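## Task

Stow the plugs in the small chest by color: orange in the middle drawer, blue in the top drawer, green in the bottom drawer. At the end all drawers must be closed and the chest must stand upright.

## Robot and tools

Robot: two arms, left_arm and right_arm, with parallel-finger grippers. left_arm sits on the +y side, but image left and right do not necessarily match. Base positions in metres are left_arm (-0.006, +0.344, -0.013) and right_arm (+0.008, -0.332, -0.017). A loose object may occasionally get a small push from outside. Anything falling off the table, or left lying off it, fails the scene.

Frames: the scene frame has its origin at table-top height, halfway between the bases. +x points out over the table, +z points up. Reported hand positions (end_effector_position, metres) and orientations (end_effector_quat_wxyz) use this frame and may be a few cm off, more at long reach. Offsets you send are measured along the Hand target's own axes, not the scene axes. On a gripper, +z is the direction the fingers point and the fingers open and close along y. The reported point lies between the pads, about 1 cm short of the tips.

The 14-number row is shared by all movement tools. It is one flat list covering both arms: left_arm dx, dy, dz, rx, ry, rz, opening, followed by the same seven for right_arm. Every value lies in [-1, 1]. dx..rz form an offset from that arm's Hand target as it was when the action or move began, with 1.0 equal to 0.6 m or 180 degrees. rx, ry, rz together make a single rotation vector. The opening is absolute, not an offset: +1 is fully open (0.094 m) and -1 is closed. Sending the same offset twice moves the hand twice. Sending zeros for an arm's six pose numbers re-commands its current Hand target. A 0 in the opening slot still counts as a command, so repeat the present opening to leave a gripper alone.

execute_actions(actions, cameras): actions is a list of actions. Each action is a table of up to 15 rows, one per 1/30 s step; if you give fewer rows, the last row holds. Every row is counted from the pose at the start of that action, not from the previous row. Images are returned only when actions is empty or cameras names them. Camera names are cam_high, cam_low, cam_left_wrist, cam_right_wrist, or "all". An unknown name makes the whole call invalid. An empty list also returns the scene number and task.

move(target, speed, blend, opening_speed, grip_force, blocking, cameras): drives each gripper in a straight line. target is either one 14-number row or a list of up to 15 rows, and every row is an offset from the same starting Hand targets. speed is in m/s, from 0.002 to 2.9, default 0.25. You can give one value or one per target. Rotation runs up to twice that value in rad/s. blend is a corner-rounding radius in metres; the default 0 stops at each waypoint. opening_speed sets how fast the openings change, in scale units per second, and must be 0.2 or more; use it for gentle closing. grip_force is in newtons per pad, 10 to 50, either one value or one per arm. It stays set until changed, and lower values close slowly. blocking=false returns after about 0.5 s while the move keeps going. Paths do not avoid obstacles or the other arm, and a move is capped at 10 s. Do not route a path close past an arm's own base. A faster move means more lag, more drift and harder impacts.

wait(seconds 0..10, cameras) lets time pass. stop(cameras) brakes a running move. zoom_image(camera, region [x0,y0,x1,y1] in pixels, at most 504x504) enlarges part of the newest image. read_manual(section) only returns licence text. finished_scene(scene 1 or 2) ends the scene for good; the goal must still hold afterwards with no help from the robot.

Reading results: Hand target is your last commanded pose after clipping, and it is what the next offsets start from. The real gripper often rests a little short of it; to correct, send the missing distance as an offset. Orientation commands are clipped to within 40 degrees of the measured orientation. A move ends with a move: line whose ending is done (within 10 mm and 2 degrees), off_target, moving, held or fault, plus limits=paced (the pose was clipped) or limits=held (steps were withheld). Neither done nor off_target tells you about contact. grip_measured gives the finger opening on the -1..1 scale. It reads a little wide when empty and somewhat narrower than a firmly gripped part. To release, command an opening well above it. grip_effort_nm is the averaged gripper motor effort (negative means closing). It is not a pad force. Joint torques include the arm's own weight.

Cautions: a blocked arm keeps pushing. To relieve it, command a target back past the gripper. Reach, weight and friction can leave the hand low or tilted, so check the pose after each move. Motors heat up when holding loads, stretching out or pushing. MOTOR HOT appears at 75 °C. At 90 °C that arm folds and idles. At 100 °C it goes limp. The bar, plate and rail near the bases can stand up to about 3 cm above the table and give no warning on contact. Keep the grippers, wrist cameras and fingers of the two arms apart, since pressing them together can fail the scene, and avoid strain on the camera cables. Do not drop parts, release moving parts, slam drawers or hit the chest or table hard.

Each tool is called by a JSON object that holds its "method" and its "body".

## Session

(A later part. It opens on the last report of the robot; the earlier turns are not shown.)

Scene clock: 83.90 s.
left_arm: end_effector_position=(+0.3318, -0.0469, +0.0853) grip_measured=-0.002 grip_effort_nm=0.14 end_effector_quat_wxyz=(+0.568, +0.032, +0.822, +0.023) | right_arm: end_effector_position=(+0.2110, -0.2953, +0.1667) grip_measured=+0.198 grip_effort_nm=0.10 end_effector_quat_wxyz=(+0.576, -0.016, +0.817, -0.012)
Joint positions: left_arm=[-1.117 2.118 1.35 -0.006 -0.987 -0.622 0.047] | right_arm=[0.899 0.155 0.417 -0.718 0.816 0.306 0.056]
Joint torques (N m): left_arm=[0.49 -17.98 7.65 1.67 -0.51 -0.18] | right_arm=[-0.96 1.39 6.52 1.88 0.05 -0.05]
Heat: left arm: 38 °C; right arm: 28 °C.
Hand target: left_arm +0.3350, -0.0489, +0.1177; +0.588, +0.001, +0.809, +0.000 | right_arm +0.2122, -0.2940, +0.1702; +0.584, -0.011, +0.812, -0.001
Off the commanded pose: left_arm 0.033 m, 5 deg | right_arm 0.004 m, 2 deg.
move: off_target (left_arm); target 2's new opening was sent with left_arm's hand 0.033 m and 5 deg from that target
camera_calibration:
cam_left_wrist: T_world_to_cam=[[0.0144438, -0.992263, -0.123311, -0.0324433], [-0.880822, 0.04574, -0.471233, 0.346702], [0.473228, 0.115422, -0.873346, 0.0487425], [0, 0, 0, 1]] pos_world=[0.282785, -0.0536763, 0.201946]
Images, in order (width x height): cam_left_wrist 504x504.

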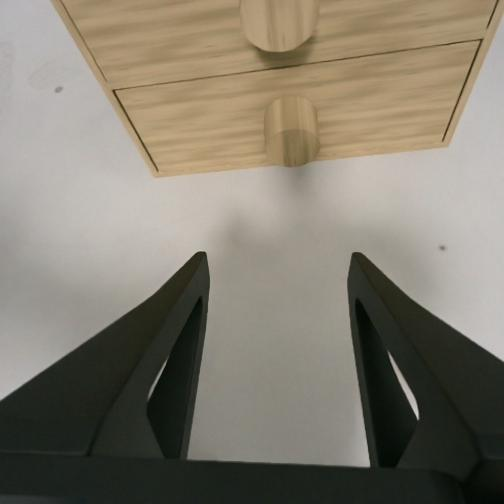

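{"method": "move", "body": {"target": [[-0.071,0,-0.023,0,0,0,0,0,0,0,0,0,0,0.2],[-0.005,-0.003,0.016,0,0,0,0,0,0,0,0,0,0,0.2],[-0.05,0,0.153,0,0,0,0,0,0,0,0,0,0,0.2],[-0.05,0,0.153,0,0,0,-1,0,0,0,0,0,0,0.2]], "opening_speed": 1.5, "cameras": ["cam_left_wrist","cam_low"]}}

Scene clock: 88.67 s.
left_arm: end_effector_position=(+0.4185, -0.0456, +0.1079) grip_measured=-0.995 grip_effort_nm=-0.26 end_effector_quat_wxyz=(+0.571, +0.020, +0.820, +0.013) | right_arm: end_effector_position=(+0.2110, -0.2953, +0.1667) grip_measured=+0.198 grip_effort_nm=0.10 end_effector_quat_wxyz=(+0.576, -0.016, +0.817, -0.012)
Joint positions: left_arm=[-0.946 2.218 1.557 0.044 -0.857 -0.462 0] | right_arm=[0.899 0.155 0.417 -0.718 0.816 0.306 0.056]
Joint torques (N m): left_arm=[1.46 -12.78 9.26 2.28 -0.3 0.08] | right_arm=[-0.98 1.39 6.52 1.88 0.04 -0.04]
Heat: left arm: 39 °C; right arm: 28 °C.
Hand target: left_arm +0.4317, -0.0488, +0.1177; +0.588, +0.000, +0.809, +0.000 | right_arm +0.2122, -0.2940, +0.1702; +0.584, -0.011, +0.812, -0.001
Off the commanded pose: left_arm 0.017 m, 4 deg | right_arm 0.004 m, 2 deg.
move: off_target (left_arm); target 4's new opening was sent with left_arm's hand 0.019 m and 4 deg from that target
camera_calibration:
cam_left_wrist: T_world_to_cam=[[0.0228636, -0.995445, -0.0925567, -0.0365826], [-0.877535, 0.0243721, -0.478893, 0.432179], [0.478967, 0.092171, -0.872981, 0.0238126], [0, 0, 0, 1]] pos_world=[0.368683, -0.0491439, 0.224369]
Images, in order (width x height): cam_low 504x504, cam_left_wrist 504x504.

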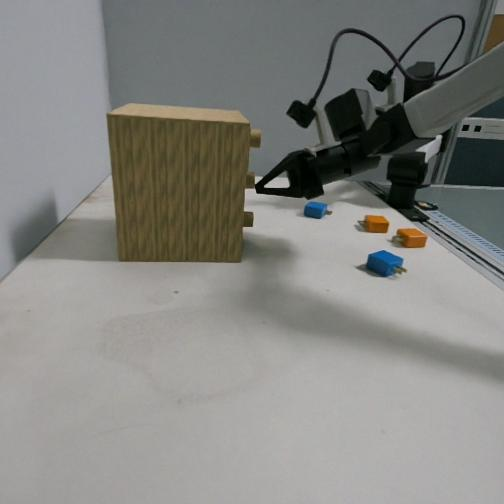

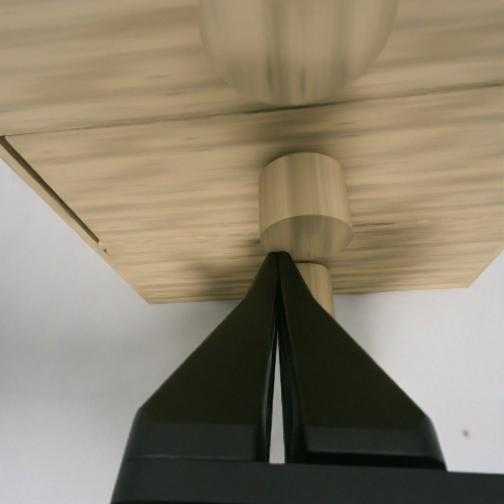

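{"method": "move", "body": {"target": [[0,0,0,0,0,0,0,0,0,0,0,0,0,0.2],[-0.013,-0.015,0.041,0,0,0,0,0,0,0,0,0,0,0.2],[-0.013,-0.015,0.041,0,0,0,-1,0,0,0,0,0,0,0.2]], "opening_speed": 1.5, "cameras": ["cam_left_wrist"]}}

Scene clock: 92.37 s.
left_arm: end_effector_position=(+0.4446, -0.0545, +0.1135) grip_measured=-0.437 grip_effort_nm=-1.02 end_effector_quat_wxyz=(+0.579, +0.010, +0.815, +0.012) | right_arm: end_effector_position=(+0.2110, -0.2953, +0.1667) grip_measured=+0.198 grip_effort_nm=0.10 end_effector_quat_wxyz=(+0.576, -0.016, +0.817, -0.012)
Joint positions: left_arm=[-0.916 2.297 1.692 0.026 -0.849 -0.441 0.026] | right_arm=[0.899 0.155 0.417 -0.718 0.816 0.306 0.056]
Joint torques (N m): left_arm=[1.83 -12.89 9.84 2.23 -0.14 0.1] | right_arm=[-0.96 1.39 6.52 1.88 0.05 -0.05]
Heat: left arm: 39 °C; right arm: 28 °C.
Hand target: left_arm +0.4574, -0.0579, +0.1175; +0.588, +0.001, +0.809, +0.000 | right_arm +0.2122, -0.2940, +0.1702; +0.584, -0.011, +0.812, -0.001
Off the commanded pose: left_arm 0.014 m, 2 deg | right_arm 0.004 m, 2 deg.
move: off_target (left_arm); target 3's new opening was sent with left_arm's hand 0.013 m and 2 deg from that target
camera_calibration:
cam_left_wrist: T_world_to_cam=[[0.0393513, -0.996145, -0.0783965, -0.0544998], [-0.868787, 0.00464919, -0.495164, 0.454805], [0.49362, 0.0875952, -0.865255, 0.0093155], [0, 0, 0, 1]] pos_world=[0.392675, -0.0572202, 0.228991]
Images, in order (width x height): cam_left_wrist 504x504.

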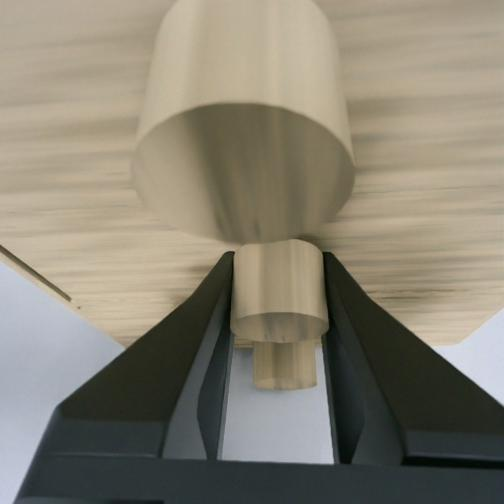

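{"method": "move", "body": {"target": [[0.067,0,-0.206,0,0,0,-1,0,0,0,0,0,0,0.2],[0.067,0,-0.206,0,0,0,0,0,0,0,0,0,0,0.2],[0.09,0,-0.29,0,0,0,0,0,0,0,0,0,0,0.2],[-0.007,0.333,-0.353,0,0,0,0,0,0,0,0,0,0,0.4]], "opening_speed": 1.5, "speed": 0.18, "cameras": ["cam_high","cam_low"]}}

{"method": "zoom_image", "body": {"camera": "cam_high", "region": [170, 130, 340, 260]}}

Scene clock: 99.40 s.
left_arm: end_effector_position=(+0.2563, +0.1399, +0.1818) grip_measured=-0.002 grip_effort_nm=0.14 end_effector_quat_wxyz=(+0.584, +0.006, +0.812, +0.007) | right_arm: end_effector_position=(+0.2110, -0.2953, +0.1667) grip_measured=+0.398 grip_effort_nm=0.10 end_effector_quat_wxyz=(+0.576, -0.016, +0.817, -0.012)
Joint positions: left_arm=[-1.066 1.203 0.707 -0.177 -0.975 -0.58 0.047] | right_arm=[0.899 0.155 0.417 -0.718 0.816 0.306 0.066]
Joint torques (N m): left_arm=[1.24 -6.69 6.69 1.77 -0.2 0.07] | right_arm=[-0.96 1.39 6.52 1.88 0.05 -0.05]
Motor temperatures (°C): left_arm=[18 41 29 26 19 21 21] | right_arm=[19 23 28 27 16 21 20]
Heat: left arm: 41 °C; right arm: 28 °C.
Hand target: left_arm +0.2574, +0.1419, +0.1872; +0.588, +0.000, +0.809, +0.000 | right_arm +0.2122, -0.2940, +0.1702; +0.584, -0.011, +0.812, -0.001
Off the commanded pose: left_arm 0.006 m, 1 deg | right_arm 0.004 m, 2 deg.
move: done; target 2's new opening was sent with left_arm's hand 0.015 m and 2 deg from that target
Images, in order (width x height): cam_high 504x504, cam_low 504x504.

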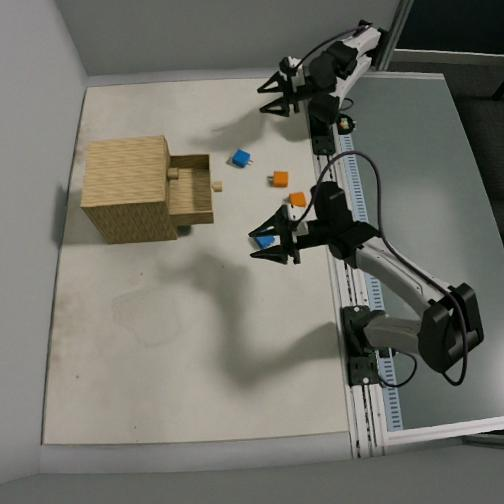

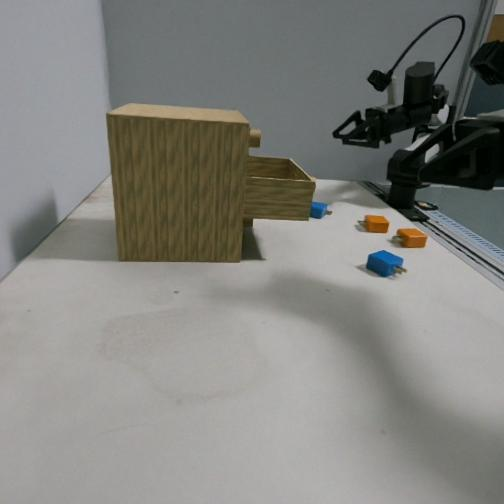

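Scaled by 2.965 from the camera's 504x504 image, which has a finer 720x720 frame.

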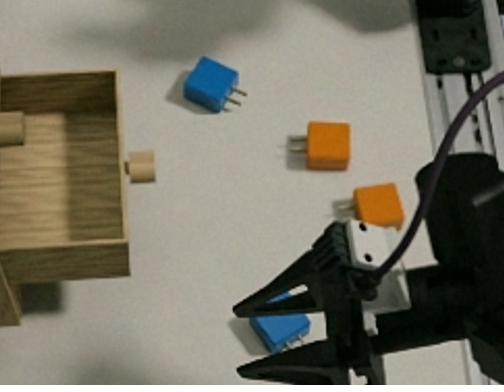

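{"method": "move", "body": {"target": [0,0,0,0,0,0,0,0.111,0.26,-0.072,0,0.397,0.007,0.4], "cameras": ["cam_right_wrist"]}}

Scene clock: 104.47 s.
left_arm: end_effector_position=(+0.2563, +0.1399, +0.1818) grip_measured=-0.002 grip_effort_nm=0.14 end_effector_quat_wxyz=(+0.584, +0.006, +0.812, +0.007) | right_arm: end_effector_position=(+0.1458, -0.1441, +0.1126) grip_measured=+0.398 grip_effort_nm=0.10 end_effector_quat_wxyz=(+0.002, +0.001, +1.000, -0.009)
Joint positions: left_arm=[-1.066 1.203 0.707 -0.177 -0.975 -0.58 0.047] | right_arm=[1.014 1.398 1.194 -1.356 0.04 0.987 0.066]
Joint torques (N m): left_arm=[1.13 -6.64 6.58 1.84 -0.29 0.03] | right_arm=[-0.69 -3.6 9.14 0.21 -0.06 -0.06]
Heat: left arm: 39 °C; right arm: 29 °C.
Hand target: left_arm +0.2574, +0.1419, +0.1872; +0.588, +0.001, +0.809, +0.000 | right_arm +0.1475, -0.1397, +0.1185; +0.000, +0.000, +1.000, -0.001
Off the commanded pose: left_arm 0.006 m, 1 deg | right_arm 0.008 m, 1 deg.
move: done
camera_calibration:
cam_right_wrist: T_world_to_cam=[[-0.0393497, -0.998767, -0.0302806, -0.126442], [-0.753997, 0.00979319, 0.656805, 0.0473946], [-0.655699, 0.0486766, -0.753452, 0.314806], [0, 0, 0, 1]] pos_world=[0.237178, -0.142073, 0.202233]
Images, in order (width x height): cam_right_wrist 504x504.

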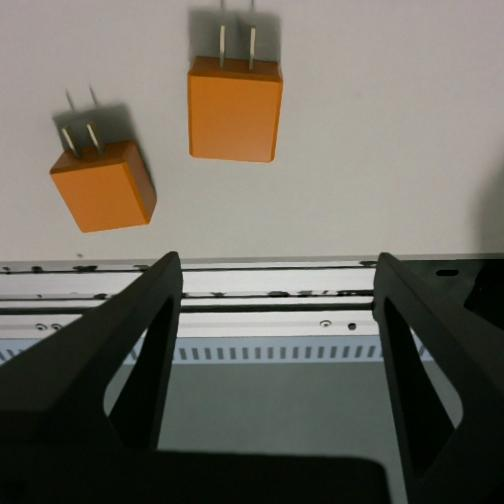

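{"method": "move", "body": {"target": [[0,0,0,0,0,0,0,-0.034,0.029,0.155,0,0,0,0.4],[0,0,0,0,0,0,0,-0.034,0.029,0.155,0,0,0,-0.9],[0,0,0,0,0,0,0,-0.034,0.029,-0.15,0,0,0,-0.9],[0,0,0,0,0,0,0,-0.354,0.066,-0.161,0,-0.278,0,-0.9]], "opening_speed": 1.5, "blend": [0,0,0.04,0], "cameras": ["cam_right_wrist","cam_high"]}}

Scene clock: 112.43 s.
left_arm: end_effector_position=(+0.2563, +0.1399, +0.1818) grip_measured=-0.002 grip_effort_nm=0.14 end_effector_quat_wxyz=(+0.584, +0.006, +0.812, +0.007) | right_arm: end_effector_position=(+0.3564, -0.0968, +0.1984) grip_measured=-0.182 grip_effort_nm=-1.02 end_effector_quat_wxyz=(+0.399, -0.012, +0.917, -0.012)
Joint positions: left_arm=[-1.066 1.203 0.707 -0.177 -0.975 -0.58 0.047] | right_arm=[0.876 1.568 1.421 -0.778 0.609 0.612 0.038]
Joint torques (N m): left_arm=[1.43 -6.57 6.56 1.75 -0.23 0.11] | right_arm=[-0.62 -9.35 7.16 1.58 0.42 -0.05]
Heat: left arm: 37 °C; right arm: 29 °C.
Hand target: left_arm +0.2574, +0.1419, +0.1872; +0.588, +0.001, +0.809, +0.000 | right_arm +0.3599, -0.0999, +0.2146; +0.422, -0.001, +0.906, -0.002
Off the commanded pose: left_arm 0.006 m, 1 deg | right_arm 0.017 m, 3 deg.
move: off_target (right_arm)
camera_calibration:
cam_right_wrist: T_world_to_cam=[[0.0223206, -0.99937, -0.0275913, -0.0909881], [-0.994769, -0.0194492, -0.100282, 0.382528], [0.0996824, 0.0296853, -0.994576, 0.292042], [0, 0, 0, 1]] pos_world=[0.353447, -0.0921603, 0.326309]
Images, in order (width x height): cam_high 504x504, cam_right_wrist 504x504.

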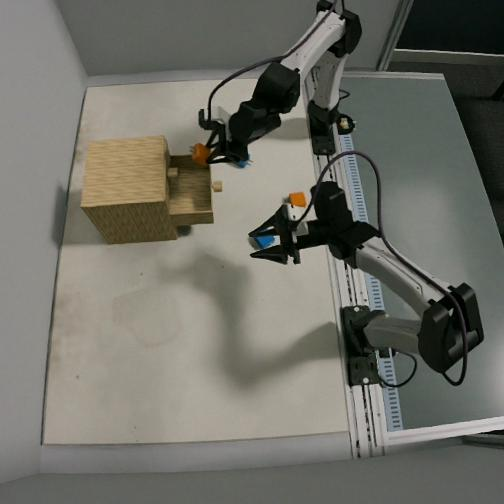

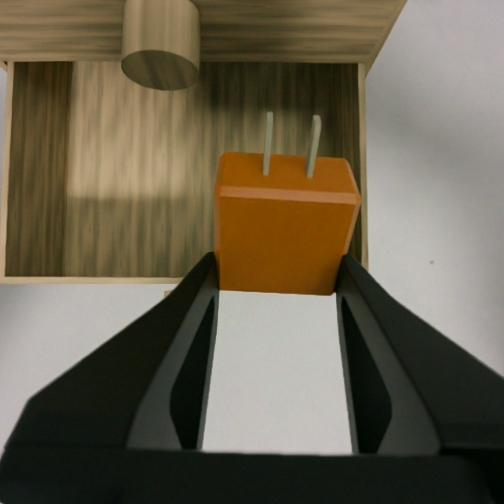

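{"method": "move", "body": {"target": [[0,0.167,0,0,0,0,0.4,0.036,0.02,0.118,0,0,0,-0.9],[0,0.167,0,0,0,0,0.4,0.036,0.02,0.118,0,0,0,0.1],[0,0.167,0,0,0,0,0.4,-0.047,0.02,0.004,0,0,0,0.1],[0,0.167,0,0,0,0,0.4,0.327,0.075,-0.233,-0.0217,0.277,-0.0466,0.4]], "opening_speed": 1, "blend": [0,0,0.02,0], "cameras": ["cam_right_wrist","cam_high"]}}

Scene clock: 120.73 s.
left_arm: end_effector_position=(+0.2558, +0.2413, +0.1852) grip_measured=+0.397 grip_effort_nm=0.14 end_effector_quat_wxyz=(+0.585, +0.002, +0.811, +0.002) | right_arm: end_effector_position=(+0.1314, -0.0540, +0.1585) grip_measured=+0.398 grip_effort_nm=0.10 end_effector_quat_wxyz=(+0.011, -0.079, +0.997, +0.007)
Joint positions: left_arm=[-0.732 0.747 0.475 -0.197 -0.69 -0.323 0.066] | right_arm=[1.227 1.662 1.628 -1.498 0.045 1.04 0.066]
Joint torques (N m): left_arm=[1.65 -1.51 7.15 2.16 -0.05 0.07] | right_arm=[0.12 -5.6 5.94 0.27 -0.05 0.08]
Motor temperatures (°C): left_arm=[18 35 29 28 19 21 20] | right_arm=[19 25 30 26 16 21 20]
Heat: left arm: 35 °C; right arm: 30 °C.
Hand target: left_arm +0.2574, +0.2421, +0.1873; +0.588, +0.001, +0.809, +0.000 | right_arm +0.1268, -0.0549, +0.1542; +0.000, -0.078, +0.997, -0.002
Off the commanded pose: left_arm 0.003 m, 1 deg | right_arm 0.006 m, 2 deg.
move: done
camera_calibration:
cam_right_wrist: T_world_to_cam=[[0.120866, -0.990809, -0.0607384, -0.0514651], [-0.754885, -0.131475, 0.642544, 0.000338214], [-0.644624, -0.031811, -0.763838, 0.331313], [0, 0, 0, 1]] pos_world=[0.220048, -0.0404082, 0.249726]
Images, in order (width x height): cam_high 504x504, cam_right_wrist 504x504.

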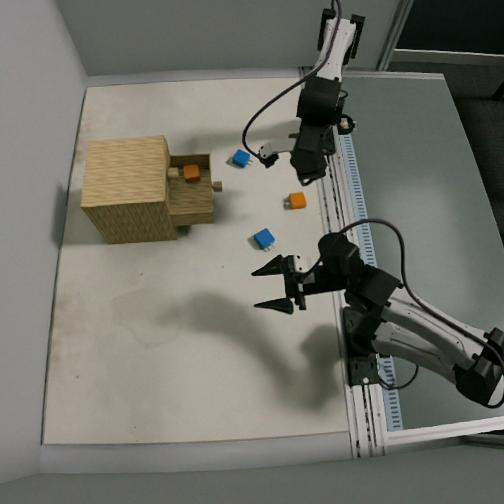

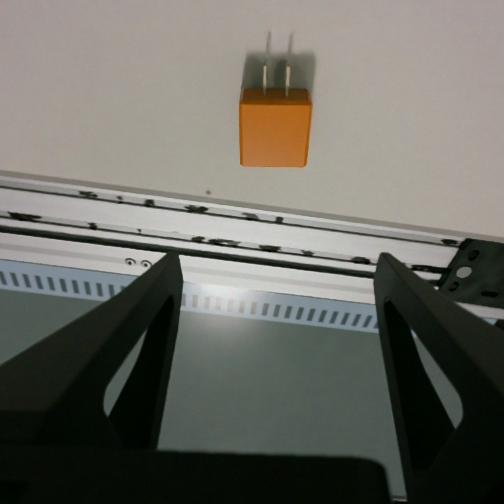

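{"method": "move", "body": {"target": [[0,0,0,0,0,0,0.4,0.011,0.007,0.23,0,0,0,0.4],[0,0,0,0,0,0,0.4,0.011,0.007,0.23,0,0,0,-0.9],[0,0,0,0,0,0,0.4,0.011,0.007,-0.1,0,0,0,-0.9],[0,0,0,0,0,0,0.4,-0.368,0.001,-0.102,0.0217,-0.277,0.0466,-0.9],[0,0,0,0,0,0,0.4,-0.458,-0.013,0.002,0.0217,-0.277,0.0466,-0.9]], "opening_speed": 1.5, "blend": [0,0,0.03,0.02,0], "cameras": ["cam_right_wrist"]}}

Scene clock: 128.87 s.
left_arm: end_effector_position=(+0.2558, +0.2413, +0.1852) grip_measured=+0.397 grip_effort_nm=0.14 end_effector_quat_wxyz=(+0.585, +0.002, +0.811, +0.002) | right_arm: end_effector_position=(+0.3969, -0.0263, +0.1501) grip_measured=-0.492 grip_effort_nm=-1.03 end_effector_quat_wxyz=(+0.415, -0.001, +0.910, -0.013)
Joint positions: left_arm=[-0.732 0.747 0.475 -0.197 -0.69 -0.323 0.066] | right_arm=[0.925 1.874 1.573 -0.626 0.669 0.664 0.024]
Joint torques (N m): left_arm=[1.35 -1.62 7.13 2.14 0.04 0.08] | right_arm=[-0.1 -9.16 7.62 1.55 0.21 -0.04]
Heat: left arm: 33 °C; right arm: 30 °C.
Hand target: left_arm +0.2574, +0.2421, +0.1873; +0.588, +0.001, +0.809, +0.000 | right_arm +0.3994, -0.0200, +0.1530; +0.422, -0.001, +0.906, -0.001
Off the commanded pose: left_arm 0.003 m, 1 deg | right_arm 0.008 m, 2 deg.
move: done
camera_calibration:
cam_right_wrist: T_world_to_cam=[[0.00302394, -0.999412, -0.0341575, -0.0140426], [-0.990759, 0.00163743, -0.135621, 0.423641], [0.135597, 0.0342519, -0.990172, 0.223031], [0, 0, 0, 1]] pos_world=[0.389526, -0.0223673, 0.277814]
Images, in order (width x height): cam_right_wrist 504x504.

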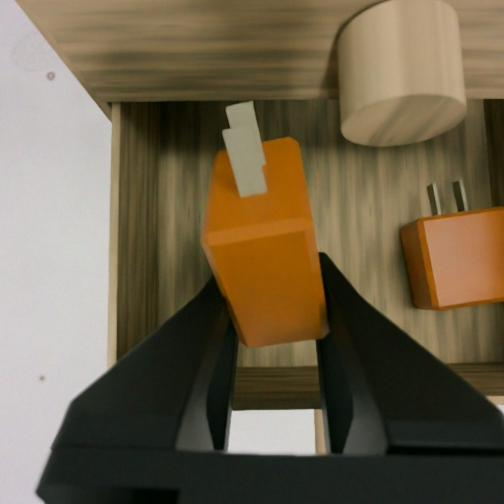

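{"method": "move", "body": {"target": [[0,0,0,0,0,0,0.4,0.019,0,0.016,0,0,0,-0.9],[0,0,0,0,0,0,0.4,0.019,0,0.016,0,0,0,0],[0,0,0,0,0,0,0.4,-0.036,0,-0.118,0,0,0,0],[0,0,0,0,0,0,0.4,0.191,-0.058,-0.142,0,-0.122,0,-1]], "opening_speed": 1, "blend": [0,0,0.02,0], "cameras": ["cam_right_wrist","cam_high"]}}

Scene clock: 135.73 s.
left_arm: end_effector_position=(+0.2558, +0.2413, +0.1852) grip_measured=+0.397 grip_effort_nm=0.14 end_effector_quat_wxyz=(+0.585, +0.002, +0.811, +0.002) | right_arm: end_effector_position=(+0.2603, -0.0538, +0.1037) grip_measured=-0.990 grip_effort_nm=-0.49 end_effector_quat_wxyz=(+0.576, -0.019, +0.817, -0.020)
Joint positions: left_arm=[-0.732 0.747 0.475 -0.197 -0.69 -0.323 0.066] | right_arm=[1.316 1.616 0.797 -0.048 1.162 0.77 0]
Joint torques (N m): left_arm=[1.4 -1.52 7.34 2.15 -0.07 0.11] | right_arm=[-0.17 -9.98 5.9 1.38 0.48 -0.03]
Heat: left arm: 32 °C; right arm: 30 °C.
Hand target: left_arm +0.2574, +0.2421, +0.1873; +0.588, +0.001, +0.809, +0.000 | right_arm +0.2604, -0.0549, +0.1201; +0.587, -0.001, +0.809, -0.001
Off the commanded pose: left_arm 0.003 m, 1 deg | right_arm 0.016 m, 3 deg.
move: off_target (right_arm); target 4's new opening was sent with right_arm's hand 0.017 m and 3 deg from that target
camera_calibration:
cam_right_wrist: T_world_to_cam=[[0.0394987, -0.999211, 0.00423134, -0.0561252], [-0.874123, -0.036605, -0.484323, 0.285814], [0.484096, 0.0154314, -0.874879, 0.0928432], [0, 0, 0, 1]] pos_world=[0.207109, -0.0470514, 0.21989]
Images, in order (width x height): cam_high 504x504, cam_right_wrist 504x504.

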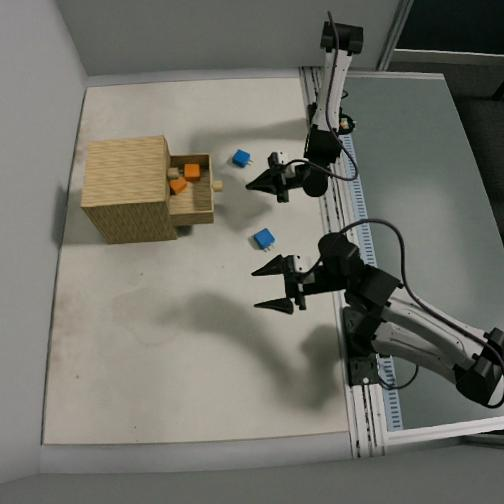

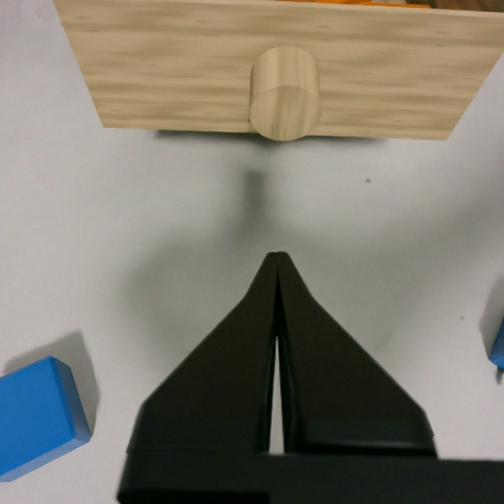

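{"method": "move", "body": {"target": [0,0,0,0,0,0,0.4,-0.088,0,0.281,0,0,0,-1], "speed": 0.12, "cameras": ["cam_right_wrist","cam_high"]}}

Scene clock: 140.97 s.
left_arm: end_effector_position=(+0.2558, +0.2413, +0.1852) grip_measured=+0.397 grip_effort_nm=0.14 end_effector_quat_wxyz=(+0.585, +0.002, +0.811, +0.002) | right_arm: end_effector_position=(+0.4281, -0.0654, +0.1097) grip_measured=-0.990 grip_effort_nm=-0.51 end_effector_quat_wxyz=(+0.578, -0.004, +0.816, -0.021)
Joint positions: left_arm=[-0.732 0.747 0.475 -0.197 -0.69 -0.323 0.066] | right_arm=[0.857 1.848 1.012 0.392 0.805 0.295 0]
Joint torques (N m): left_arm=[1.48 -1.42 7.12 2.1 -0.07 0.09] | right_arm=[-0.69 -7.05 9.88 1.91 -0.07 -0.05]
Heat: left arm: 31 °C; right arm: 30 °C.
Hand target: left_arm +0.2574, +0.2421, +0.1873; +0.588, +0.001, +0.809, +0.000 | right_arm +0.4371, -0.0549, +0.1181; +0.587, -0.001, +0.809, -0.001
Off the commanded pose: left_arm 0.003 m, 1 deg | right_arm 0.016 m, 3 deg.
move: off_target (right_arm)
camera_calibration:
cam_right_wrist: T_world_to_cam=[[0.0152005, -0.999811, -0.0121375, -0.0623008], [-0.871858, -0.00731029, -0.489705, 0.436504], [0.489524, 0.0180259, -0.871804, 0.0145463], [0, 0, 0, 1]] pos_world=[0.374395, -0.0593603, 0.225683]
Images, in order (width x height): cam_high 504x504, cam_right_wrist 504x504.

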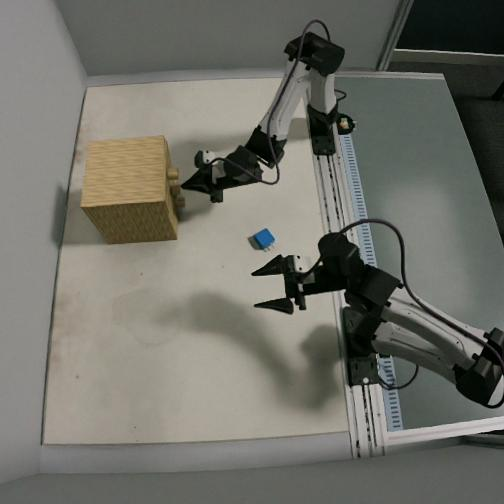

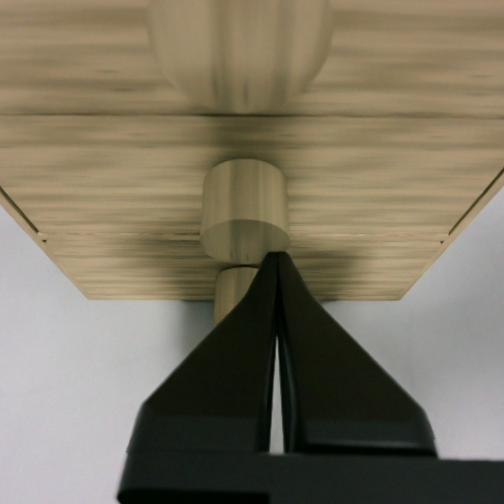

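{"method": "move", "body": {"target": [[0,0,0,0,0,0,0.4,0.031,0,-0.095,0,0,0,-1],[0,0,0,0,0,0,0.4,-0.127,0.008,-0.212,0,0,0,0.1],[0,0,0,0,0,0,0.4,-0.074,0.013,-0.159,0,0,0,0.1]], "cameras": ["cam_right_wrist"], "blend": [0.02,0,0]}}

Scene clock: 145.80 s.
left_arm: end_effector_position=(+0.2558, +0.2413, +0.1852) grip_measured=+0.397 grip_effort_nm=0.14 end_effector_quat_wxyz=(+0.585, +0.002, +0.811, +0.002) | right_arm: end_effector_position=(+0.3584, -0.0504, +0.1908) grip_measured=+0.098 grip_effort_nm=0.10 end_effector_quat_wxyz=(+0.586, -0.001, +0.810, -0.009)
Joint positions: left_arm=[-0.732 0.747 0.475 -0.197 -0.69 -0.323 0.066] | right_arm=[1.045 1.595 1.067 0.014 0.965 0.423 0.052]
Joint torques (N m): left_arm=[1.54 -1.78 7.2 2.11 -0.08 0.12] | right_arm=[-0.54 -6.28 7.31 1.78 0.09 -0.04]
Motor temperatures (°C): left_arm=[18 30 29 30 19 21 20] | right_arm=[19 27 30 27 16 20 20]
Heat: left arm: 30 °C; right arm: 30 °C.
Hand target: left_arm +0.2574, +0.2421, +0.1873; +0.588, +0.001, +0.809, +0.000 | right_arm +0.3602, -0.0469, +0.1897; +0.587, -0.001, +0.809, -0.001
Off the commanded pose: left_arm 0.003 m, 1 deg | right_arm 0.004 m, 1 deg.
move: done; target 2's new opening was sent with right_arm's hand 0.024 m and 4 deg from that target
camera_calibration:
cam_right_wrist: T_world_to_cam=[[0.0240375, -0.999111, -0.0346309, -0.044102], [-0.862203, -0.0031856, -0.506554, 0.415514], [0.505993, 0.0420351, -0.861513, 0.112502], [0, 0, 0, 1]] pos_world=[0.302392, -0.0474681, 0.305875]
Images, in order (width x height): cam_right_wrist 504x504.

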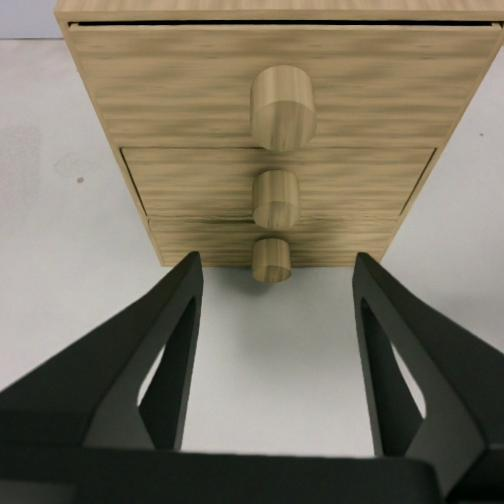

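{"method": "move", "body": {"target": [[0,0,0,0,0,0,0.4,-0.041,-0.005,0.157,0,0,0,0.1],[0,0,0,0,0,0,0.4,-0.041,-0.005,0.157,0,0,0,-1],[0,0,0,0,0,0,0.4,0.026,-0.005,-0.049,0,0,0,-1],[0,0,0,0,0,0,0.4,0.026,-0.005,-0.049,0,0,0,0.1],[0,0,0,0,0,0,0.4,0.057,-0.005,-0.144,0,0,0,0.1]], "opening_speed": 1.5, "speed": 0.18, "cameras": ["cam_right_wrist","cam_high"]}}

Scene clock: 154.10 s.
left_arm: end_effector_position=(+0.2558, +0.2413, +0.1852) grip_measured=+0.397 grip_effort_nm=0.14 end_effector_quat_wxyz=(+0.585, +0.002, +0.811, +0.002) | right_arm: end_effector_position=(+0.2681, -0.0502, +0.1652) grip_measured=+0.098 grip_effort_nm=0.10 end_effector_quat_wxyz=(+0.577, -0.021, +0.816, -0.021)
Joint positions: left_arm=[-0.732 0.747 0.475 -0.197 -0.69 -0.323 0.066] | right_arm=[1.301 1.517 0.962 -0.277 1.153 0.731 0.052]
Joint torques (N m): left_arm=[1.25 -1.44 7.27 2.14 -0.02 0.12] | right_arm=[0.13 -8.76 8.8 1.2 0.48 0.1]
Heat: left arm: 31 °C; right arm: 31 °C.
Hand target: left_arm +0.2574, +0.2421, +0.1873; +0.588, +0.001, +0.809, +0.000 | right_arm +0.2675, -0.0499, +0.1841; +0.587, -0.001, +0.809, -0.001
Off the commanded pose: left_arm 0.003 m, 1 deg | right_arm 0.019 m, 3 deg.
move: off_target (right_arm); target 2's new opening was sent with right_arm's hand 0.016 m and 2 deg from that target; target 4's new opening was sent with right_arm's hand 0.019 m and 2 deg from that target
camera_calibration:
cam_right_wrist: T_world_to_cam=[[0.042106, -0.999091, 0.00662908, -0.0542076], [-0.872506, -0.0400022, -0.486963, 0.322405], [0.486786, 0.0147201, -0.873397, 0.141898], [0, 0, 0, 1]] pos_world=[0.214509, -0.0433502, 0.281292]
Images, in order (width x height): cam_high 504x504, cam_right_wrist 504x504.

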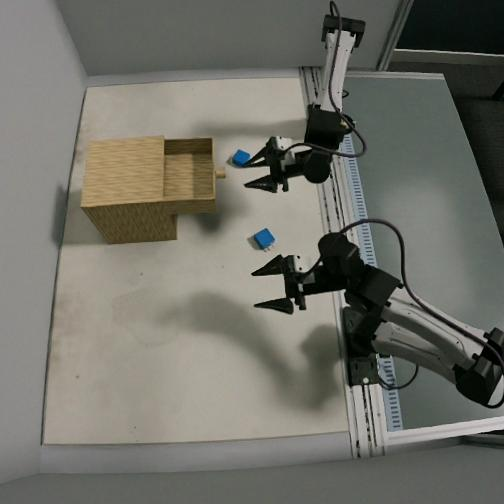

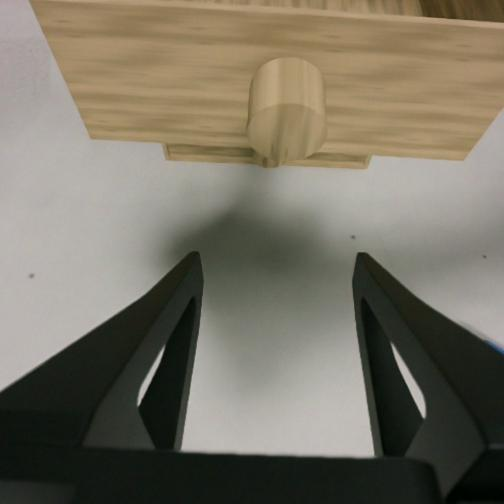

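{"method": "move", "body": {"target": [0.136,-0.32,-0.056,0.2075,0.22,0.168,0.4,0.07,-0.258,0.023,0.077,0.395,0.106,0.4], "cameras": ["all"]}}

Scene clock: 160.23 s.
left_arm: end_effector_position=(+0.1980, +0.0606, +0.1116) grip_measured=+0.397 grip_effort_nm=0.14 end_effector_quat_wxyz=(+0.230, +0.378, +0.892, -0.093) | right_arm: end_effector_position=(+0.2646, -0.2075, +0.1355) grip_measured=+0.398 grip_effort_nm=0.10 end_effector_quat_wxyz=(+0.001, +0.194, +0.981, -0.008)
Joint positions: left_arm=[-0.939 1.435 1.059 -0.709 -0.05 -0.153 0.066] | right_arm=[0.504 1.582 1.469 -1.433 0.026 0.864 0.066]
Joint torques (N m): left_arm=[0.03 -5.59 9.33 1.45 0.06 0.21] | right_arm=[-0.58 -5 9.1 0.23 -0.06 -0.04]
Heat: left arm: 31 °C; right arm: 31 °C.
Hand target: left_arm +0.2002, +0.0502, +0.1200; +0.237, +0.386, +0.886, -0.103 | right_arm +0.2674, -0.2048, +0.1403; -0.001, +0.192, +0.981, -0.002
Off the commanded pose: left_arm 0.013 m, 2 deg | right_arm 0.006 m, 1 deg.
move: off_target (left_arm)
camera_calibration:
cam_left_wrist: T_world_to_cam=[[-0.714907, -0.695501, -0.07202, 0.200172], [-0.69206, 0.689122, 0.214858, 0.0833919], [-0.0998035, 0.203446, -0.973986, 0.242046], [0, 0, 0, 1]] pos_world=[0.224974, 0.0325093, 0.232248]
cam_right_wrist: T_world_to_cam=[[-0.413348, -0.909985, -0.0327296, -0.0667561], [-0.695652, 0.292389, 0.656183, 0.165945], [-0.587547, 0.294, -0.753891, 0.445963], [0, 0, 0, 1]] pos_world=[0.349871, -0.240381, 0.225133]

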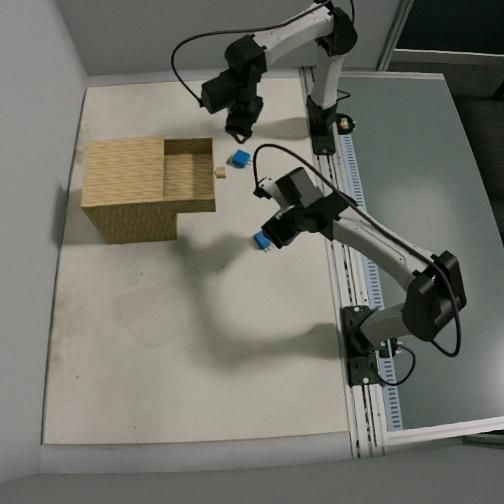

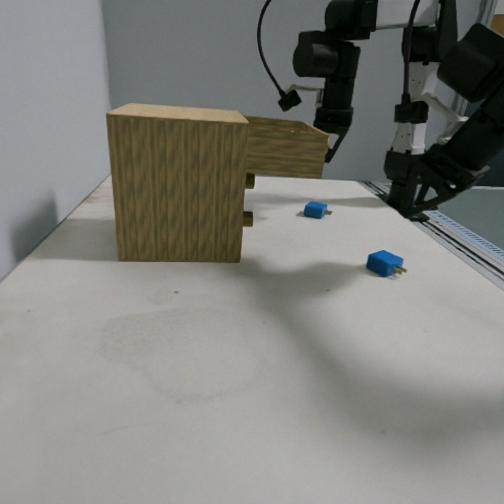

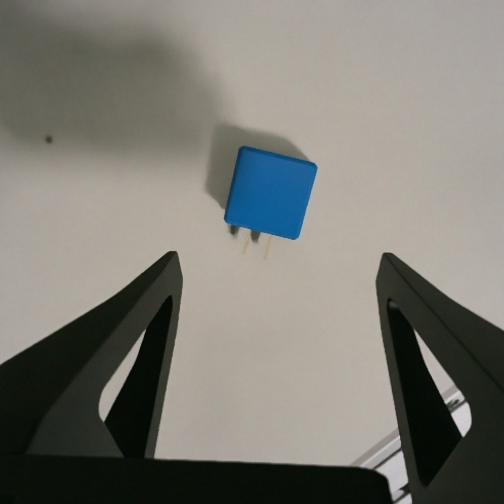

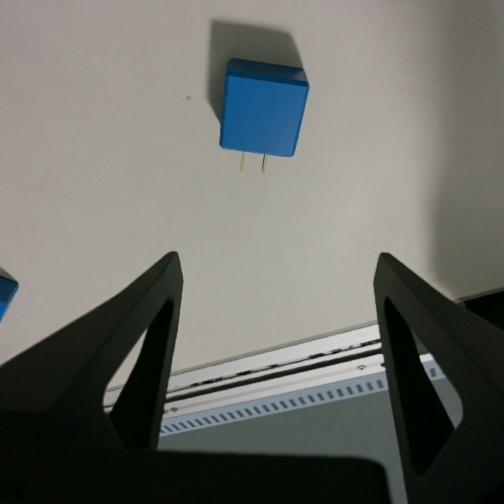

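{"method": "move", "body": {"target": [[0.038,0.007,0.153,0.0306,0,0.053,0.4,-0.021,0.011,0.194,0,0,0.03,0.4],[0.038,0.007,0.153,0.0306,0,0.053,-0.9,-0.021,0.011,0.194,0,0,0.03,-0.9],[-0.08,0.001,-0.146,0.0306,0,0.053,-0.9,-0.021,0.011,-0.22,0,0,0.03,-0.9]], "opening_speed": 1.5, "cameras": ["all"]}}

Scene clock: 167.63 s.
left_arm: end_effector_position=(+0.1959, +0.0544, +0.1990) grip_measured=-0.195 grip_effort_nm=-1.02 end_effector_quat_wxyz=(+0.199, +0.469, +0.854, -0.110) | right_arm: end_effector_position=(+0.2840, -0.2047, +0.2630) grip_measured=-0.171 grip_effort_nm=-1.02 end_effector_quat_wxyz=(+0.135, +0.233, +0.957, +0.106)
Joint positions: left_arm=[-0.881 1.498 1.481 -1.105 0.08 0.079 0.038] | right_arm=[0.484 1.476 1.843 -1.559 0.02 0.926 0.039]
Joint torques (N m): left_arm=[1.31 -10.35 8.79 1.39 0.2 0.14] | right_arm=[0.16 -5.52 7.65 0.92 0.01 0.06]
Heat: left arm: 31 °C; right arm: 31 °C.
Hand target: left_arm +0.1992, +0.0522, +0.2198; +0.226, +0.469, +0.845, -0.125 | right_arm +0.2819, -0.2030, +0.2723; -0.001, +0.238, +0.971, -0.002
Off the commanded pose: left_arm 0.021 m, 4 deg | right_arm 0.010 m, 20 deg.
joint sent to its limit (right arm) — joint 4 (wrist pitch), lower limit. The joint targets are off in orientation, not in position.
move: off_target (left_arm, right_arm)
camera_calibration:
cam_left_wrist: T_world_to_cam=[[-0.844088, -0.532458, -0.0632713, 0.215354], [-0.529411, 0.808851, 0.255898, 0.0208669], [-0.085078, 0.249497, -0.964631, 0.320865], [0, 0, 0, 1]] pos_world=[0.220124, 0.0177337, 0.317803]
cam_right_wrist: T_world_to_cam=[[-0.43286, -0.843633, -0.317673, 0.0420261], [-0.847239, 0.260352, 0.463037, 0.182192], [-0.307927, 0.469575, -0.827454, 0.528594], [0, 0, 0, 1]] pos_world=[0.33532, -0.260194, 0.366376]

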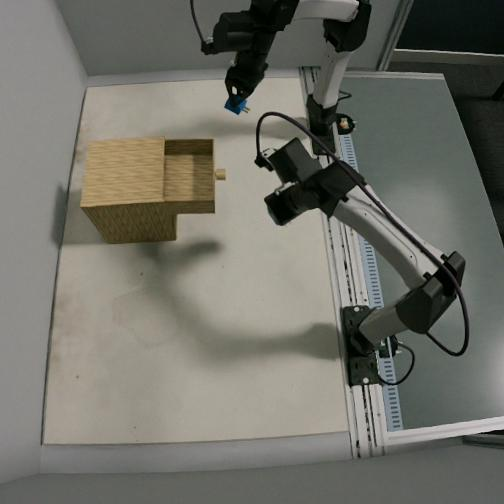

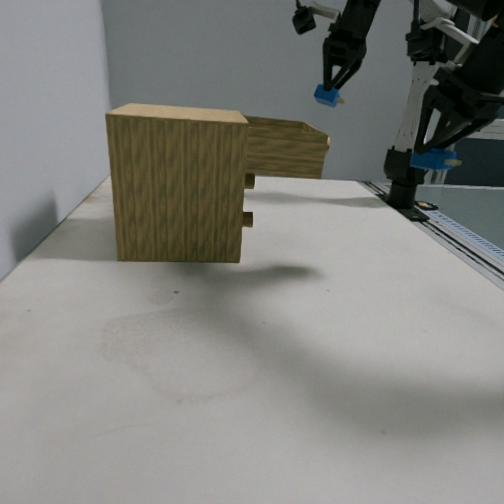

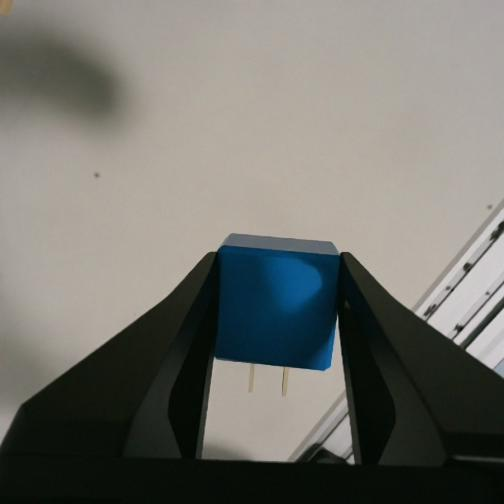

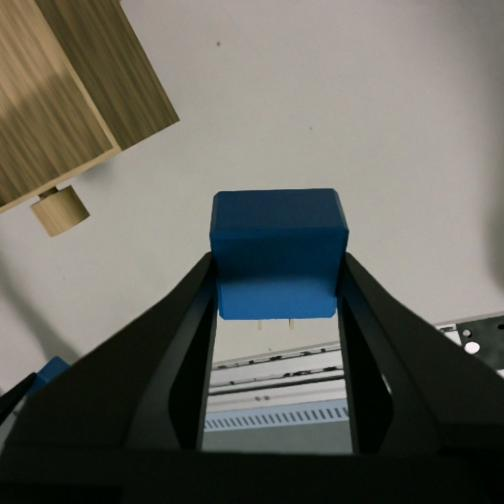

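{"method": "move", "body": {"target": [[0,0,0,0,0,0,-0.9,-0.028,0.227,-0.03,-0.067,-0.2725,-0.143,-0.9],[0,0,0,0,0,0,-0.9,-0.095,0.262,0.078,-0.067,-0.2725,-0.143,-0.9],[0,0,0,0,0,0,-0.9,-0.095,0.262,0.078,-0.067,-0.2725,-0.143,0.1],[0,0,0,0,0,0,-0.9,-0.04,0.227,-0.03,-0.067,-0.2725,-0.143,0.1],[0,0,0,0,0,0,-0.9,0.005,-0.034,-0.03,-0.067,-0.2725,-0.143,0.1]], "opening_speed": 1, "blend": [0.02,0,0,0.03,0], "cameras": ["cam_right_wrist","cam_high"]}}

Scene clock: 175.67 s.
left_arm: end_effector_position=(+0.1959, +0.0545, +0.1990) grip_measured=-0.195 grip_effort_nm=-1.02 end_effector_quat_wxyz=(+0.199, +0.469, +0.854, -0.110) | right_arm: end_effector_position=(+0.2709, -0.2194, +0.2922) grip_measured=+0.098 grip_effort_nm=0.10 end_effector_quat_wxyz=(+0.426, +0.002, +0.905, -0.002)
Joint positions: left_arm=[-0.881 1.498 1.481 -1.106 0.08 0.079 0.038] | right_arm=[0.807 1.076 1.391 -1.14 0.592 0.547 0.052]
Joint torques (N m): left_arm=[1.43 -10.18 8.81 1.41 0.21 0.16] | right_arm=[-0.72 -2.02 6.2 1.4 0.11 -0.06]
Heat: left arm: 32 °C; right arm: 31 °C.
Hand target: left_arm +0.1992, +0.0522, +0.2198; +0.226, +0.469, +0.845, -0.125 | right_arm +0.2698, -0.2197, +0.2904; +0.422, -0.001, +0.907, -0.001
Off the commanded pose: left_arm 0.021 m, 4 deg | right_arm 0.002 m, 1 deg.
move: off_target (left_arm)
camera_calibration:
cam_right_wrist: T_world_to_cam=[[0.00707492, -0.998312, -0.0576533, -0.195751], [-0.987353, 0.00215754, -0.158522, 0.324329], [0.158379, 0.0580457, -0.985671, 0.385098], [0, 0, 0, 1]] pos_world=[0.260621, -0.218474, 0.419708]
Images, in order (width x height): cam_high 504x504, cam_right_wrist 504x504.

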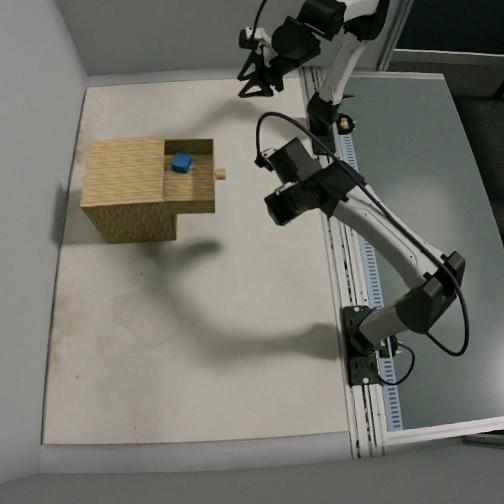

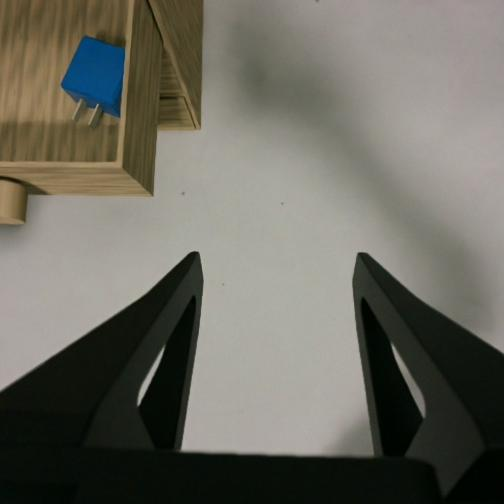

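{"method": "move", "body": {"target": [[-0.118,0.01,-0.105,-0.207,-0.102,-0.248,-0.9,0,0,0,0,0,0,0.1],[-0.295,0.211,0.016,-0.207,-0.102,-0.248,-0.9,0,0,0,0,0,0,0.1],[-0.258,0.241,0.11,-0.207,-0.102,-0.248,-0.9,0,0,0,0,0,0,0.1]], "blend": [0.03,0.015,0], "cameras": ["cam_left_wrist","cam_high"]}}

Scene clock: 182.40 s.
left_arm: end_effector_position=(+0.4075, -0.0159, +0.2078) grip_measured=-0.195 grip_effort_nm=-1.02 end_effector_quat_wxyz=(+0.397, +0.013, +0.917, +0.026) | right_arm: end_effector_position=(+0.2709, -0.2193, +0.2921) grip_measured=+0.098 grip_effort_nm=0.10 end_effector_quat_wxyz=(+0.426, +0.002, +0.905, -0.002)
Joint positions: left_arm=[-0.861 2.281 2.384 -1.128 -0.594 -0.686 0.038] | right_arm=[0.807 1.076 1.391 -1.14 0.591 0.547 0.052]
Joint torques (N m): left_arm=[1.2 -20.16 6.46 1.74 -0.26 0.17] | right_arm=[-0.7 -2.04 6.2 1.4 0.11 -0.06]
Heat: left arm: 33 °C; right arm: 31 °C.
Hand target: left_arm +0.4102, -0.0132, +0.2398; +0.423, +0.001, +0.906, -0.002 | right_arm +0.2699, -0.2197, +0.2904; +0.422, -0.001, +0.906, -0.001
Off the commanded pose: left_arm 0.032 m, 5 deg | right_arm 0.002 m, 1 deg.
move: off_target (left_arm)
camera_calibration:
cam_left_wrist: T_world_to_cam=[[0.0158811, -0.992882, -0.118036, 0.0106439], [-0.994909, -0.00394239, -0.100698, 0.438486], [0.0995155, 0.119035, -0.98789, 0.292516], [0, 0, 0, 1]] pos_world=[0.406975, -0.0225227, 0.334385]
Images, in order (width x height): cam_high 504x504, cam_left_wrist 504x504.

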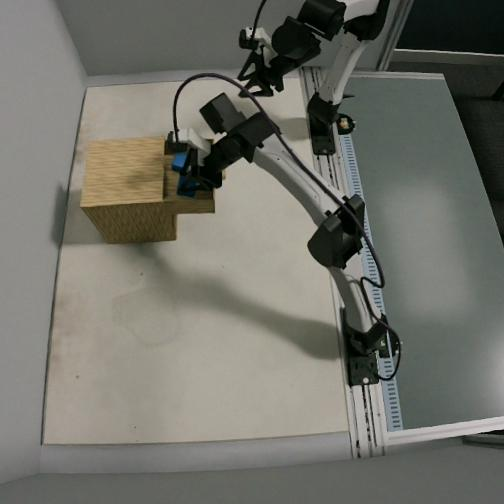

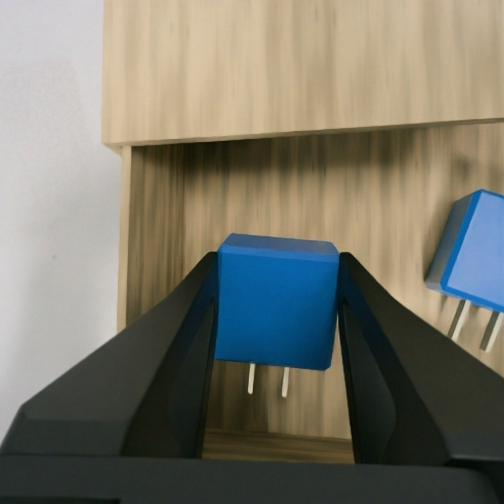

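{"method": "move", "body": {"target": [[0,0,0,0,0,0,0.1,0,0,0,0,0,0,0.1],[-0.081,0,-0.111,0,0,0,0.1,0,0,0,0,0,0,0.1],[0.063,0,-0.23,0,0,0,0.1,0,0,0,0,0,0,0.1],[0.239,-0.057,-0.148,0,-0.122,0,-1,0,0,0,0,0,0,0.1]], "blend": [0,0.02,0.02,0], "opening_speed": 1, "cameras": ["cam_left_wrist","cam_high"]}}

Scene clock: 188.67 s.
left_arm: end_effector_position=(+0.2477, -0.0518, +0.1561) grip_measured=-0.995 grip_effort_nm=-0.26 end_effector_quat_wxyz=(+0.568, +0.026, +0.822, +0.021) | right_arm: end_effector_position=(+0.2709, -0.2193, +0.2921) grip_measured=+0.098 grip_effort_nm=0.10 end_effector_quat_wxyz=(+0.426, +0.002, +0.905, -0.002)
Joint positions: left_arm=[-1.305 1.969 1.49 -0.561 -1.107 -0.936 0] | right_arm=[0.807 1.076 1.391 -1.14 0.591 0.547 0.052]
Joint torques (N m): left_arm=[0.9 -18.26 6.2 1.43 -0.73 0.07] | right_arm=[-0.69 -2 6.22 1.39 0.11 -0.06]
Motor temperatures (°C): left_arm=[18 36 33 27 19 21 21] | right_arm=[19 26 31 26 16 20 20]
Heat: left arm: 36 °C; right arm: 31 °C.
Hand target: left_arm +0.2500, -0.0469, +0.1872; +0.587, +0.001, +0.809, -0.002 | right_arm +0.2699, -0.2197, +0.2904; +0.422, -0.001, +0.906, -0.001
Off the commanded pose: left_arm 0.032 m, 5 deg | right_arm 0.002 m, 1 deg.
move: off_target (left_arm); target 4's new opening was sent with left_arm's hand 0.032 m and 5 deg from that target
camera_calibration:
cam_left_wrist: T_world_to_cam=[[0.0221558, -0.993259, -0.113783, -0.0307289], [-0.881004, 0.0344018, -0.471857, 0.30578], [0.47259, 0.110698, -0.874302, 0.151051], [0, 0, 0, 1]] pos_world=[0.198689, -0.0577621, 0.272852]
Images, in order (width x height): cam_high 504x504, cam_left_wrist 504x504.

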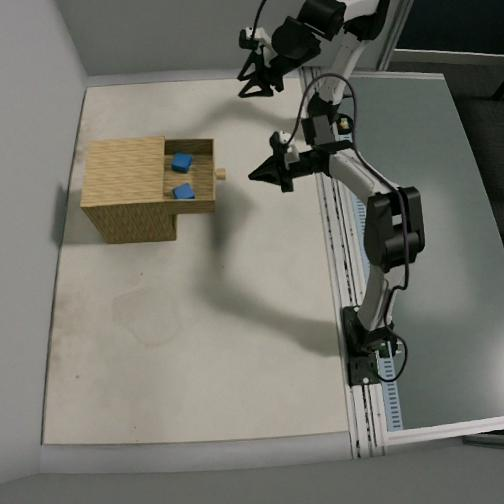

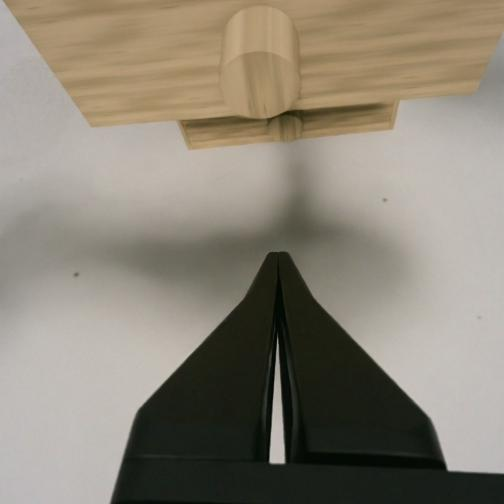

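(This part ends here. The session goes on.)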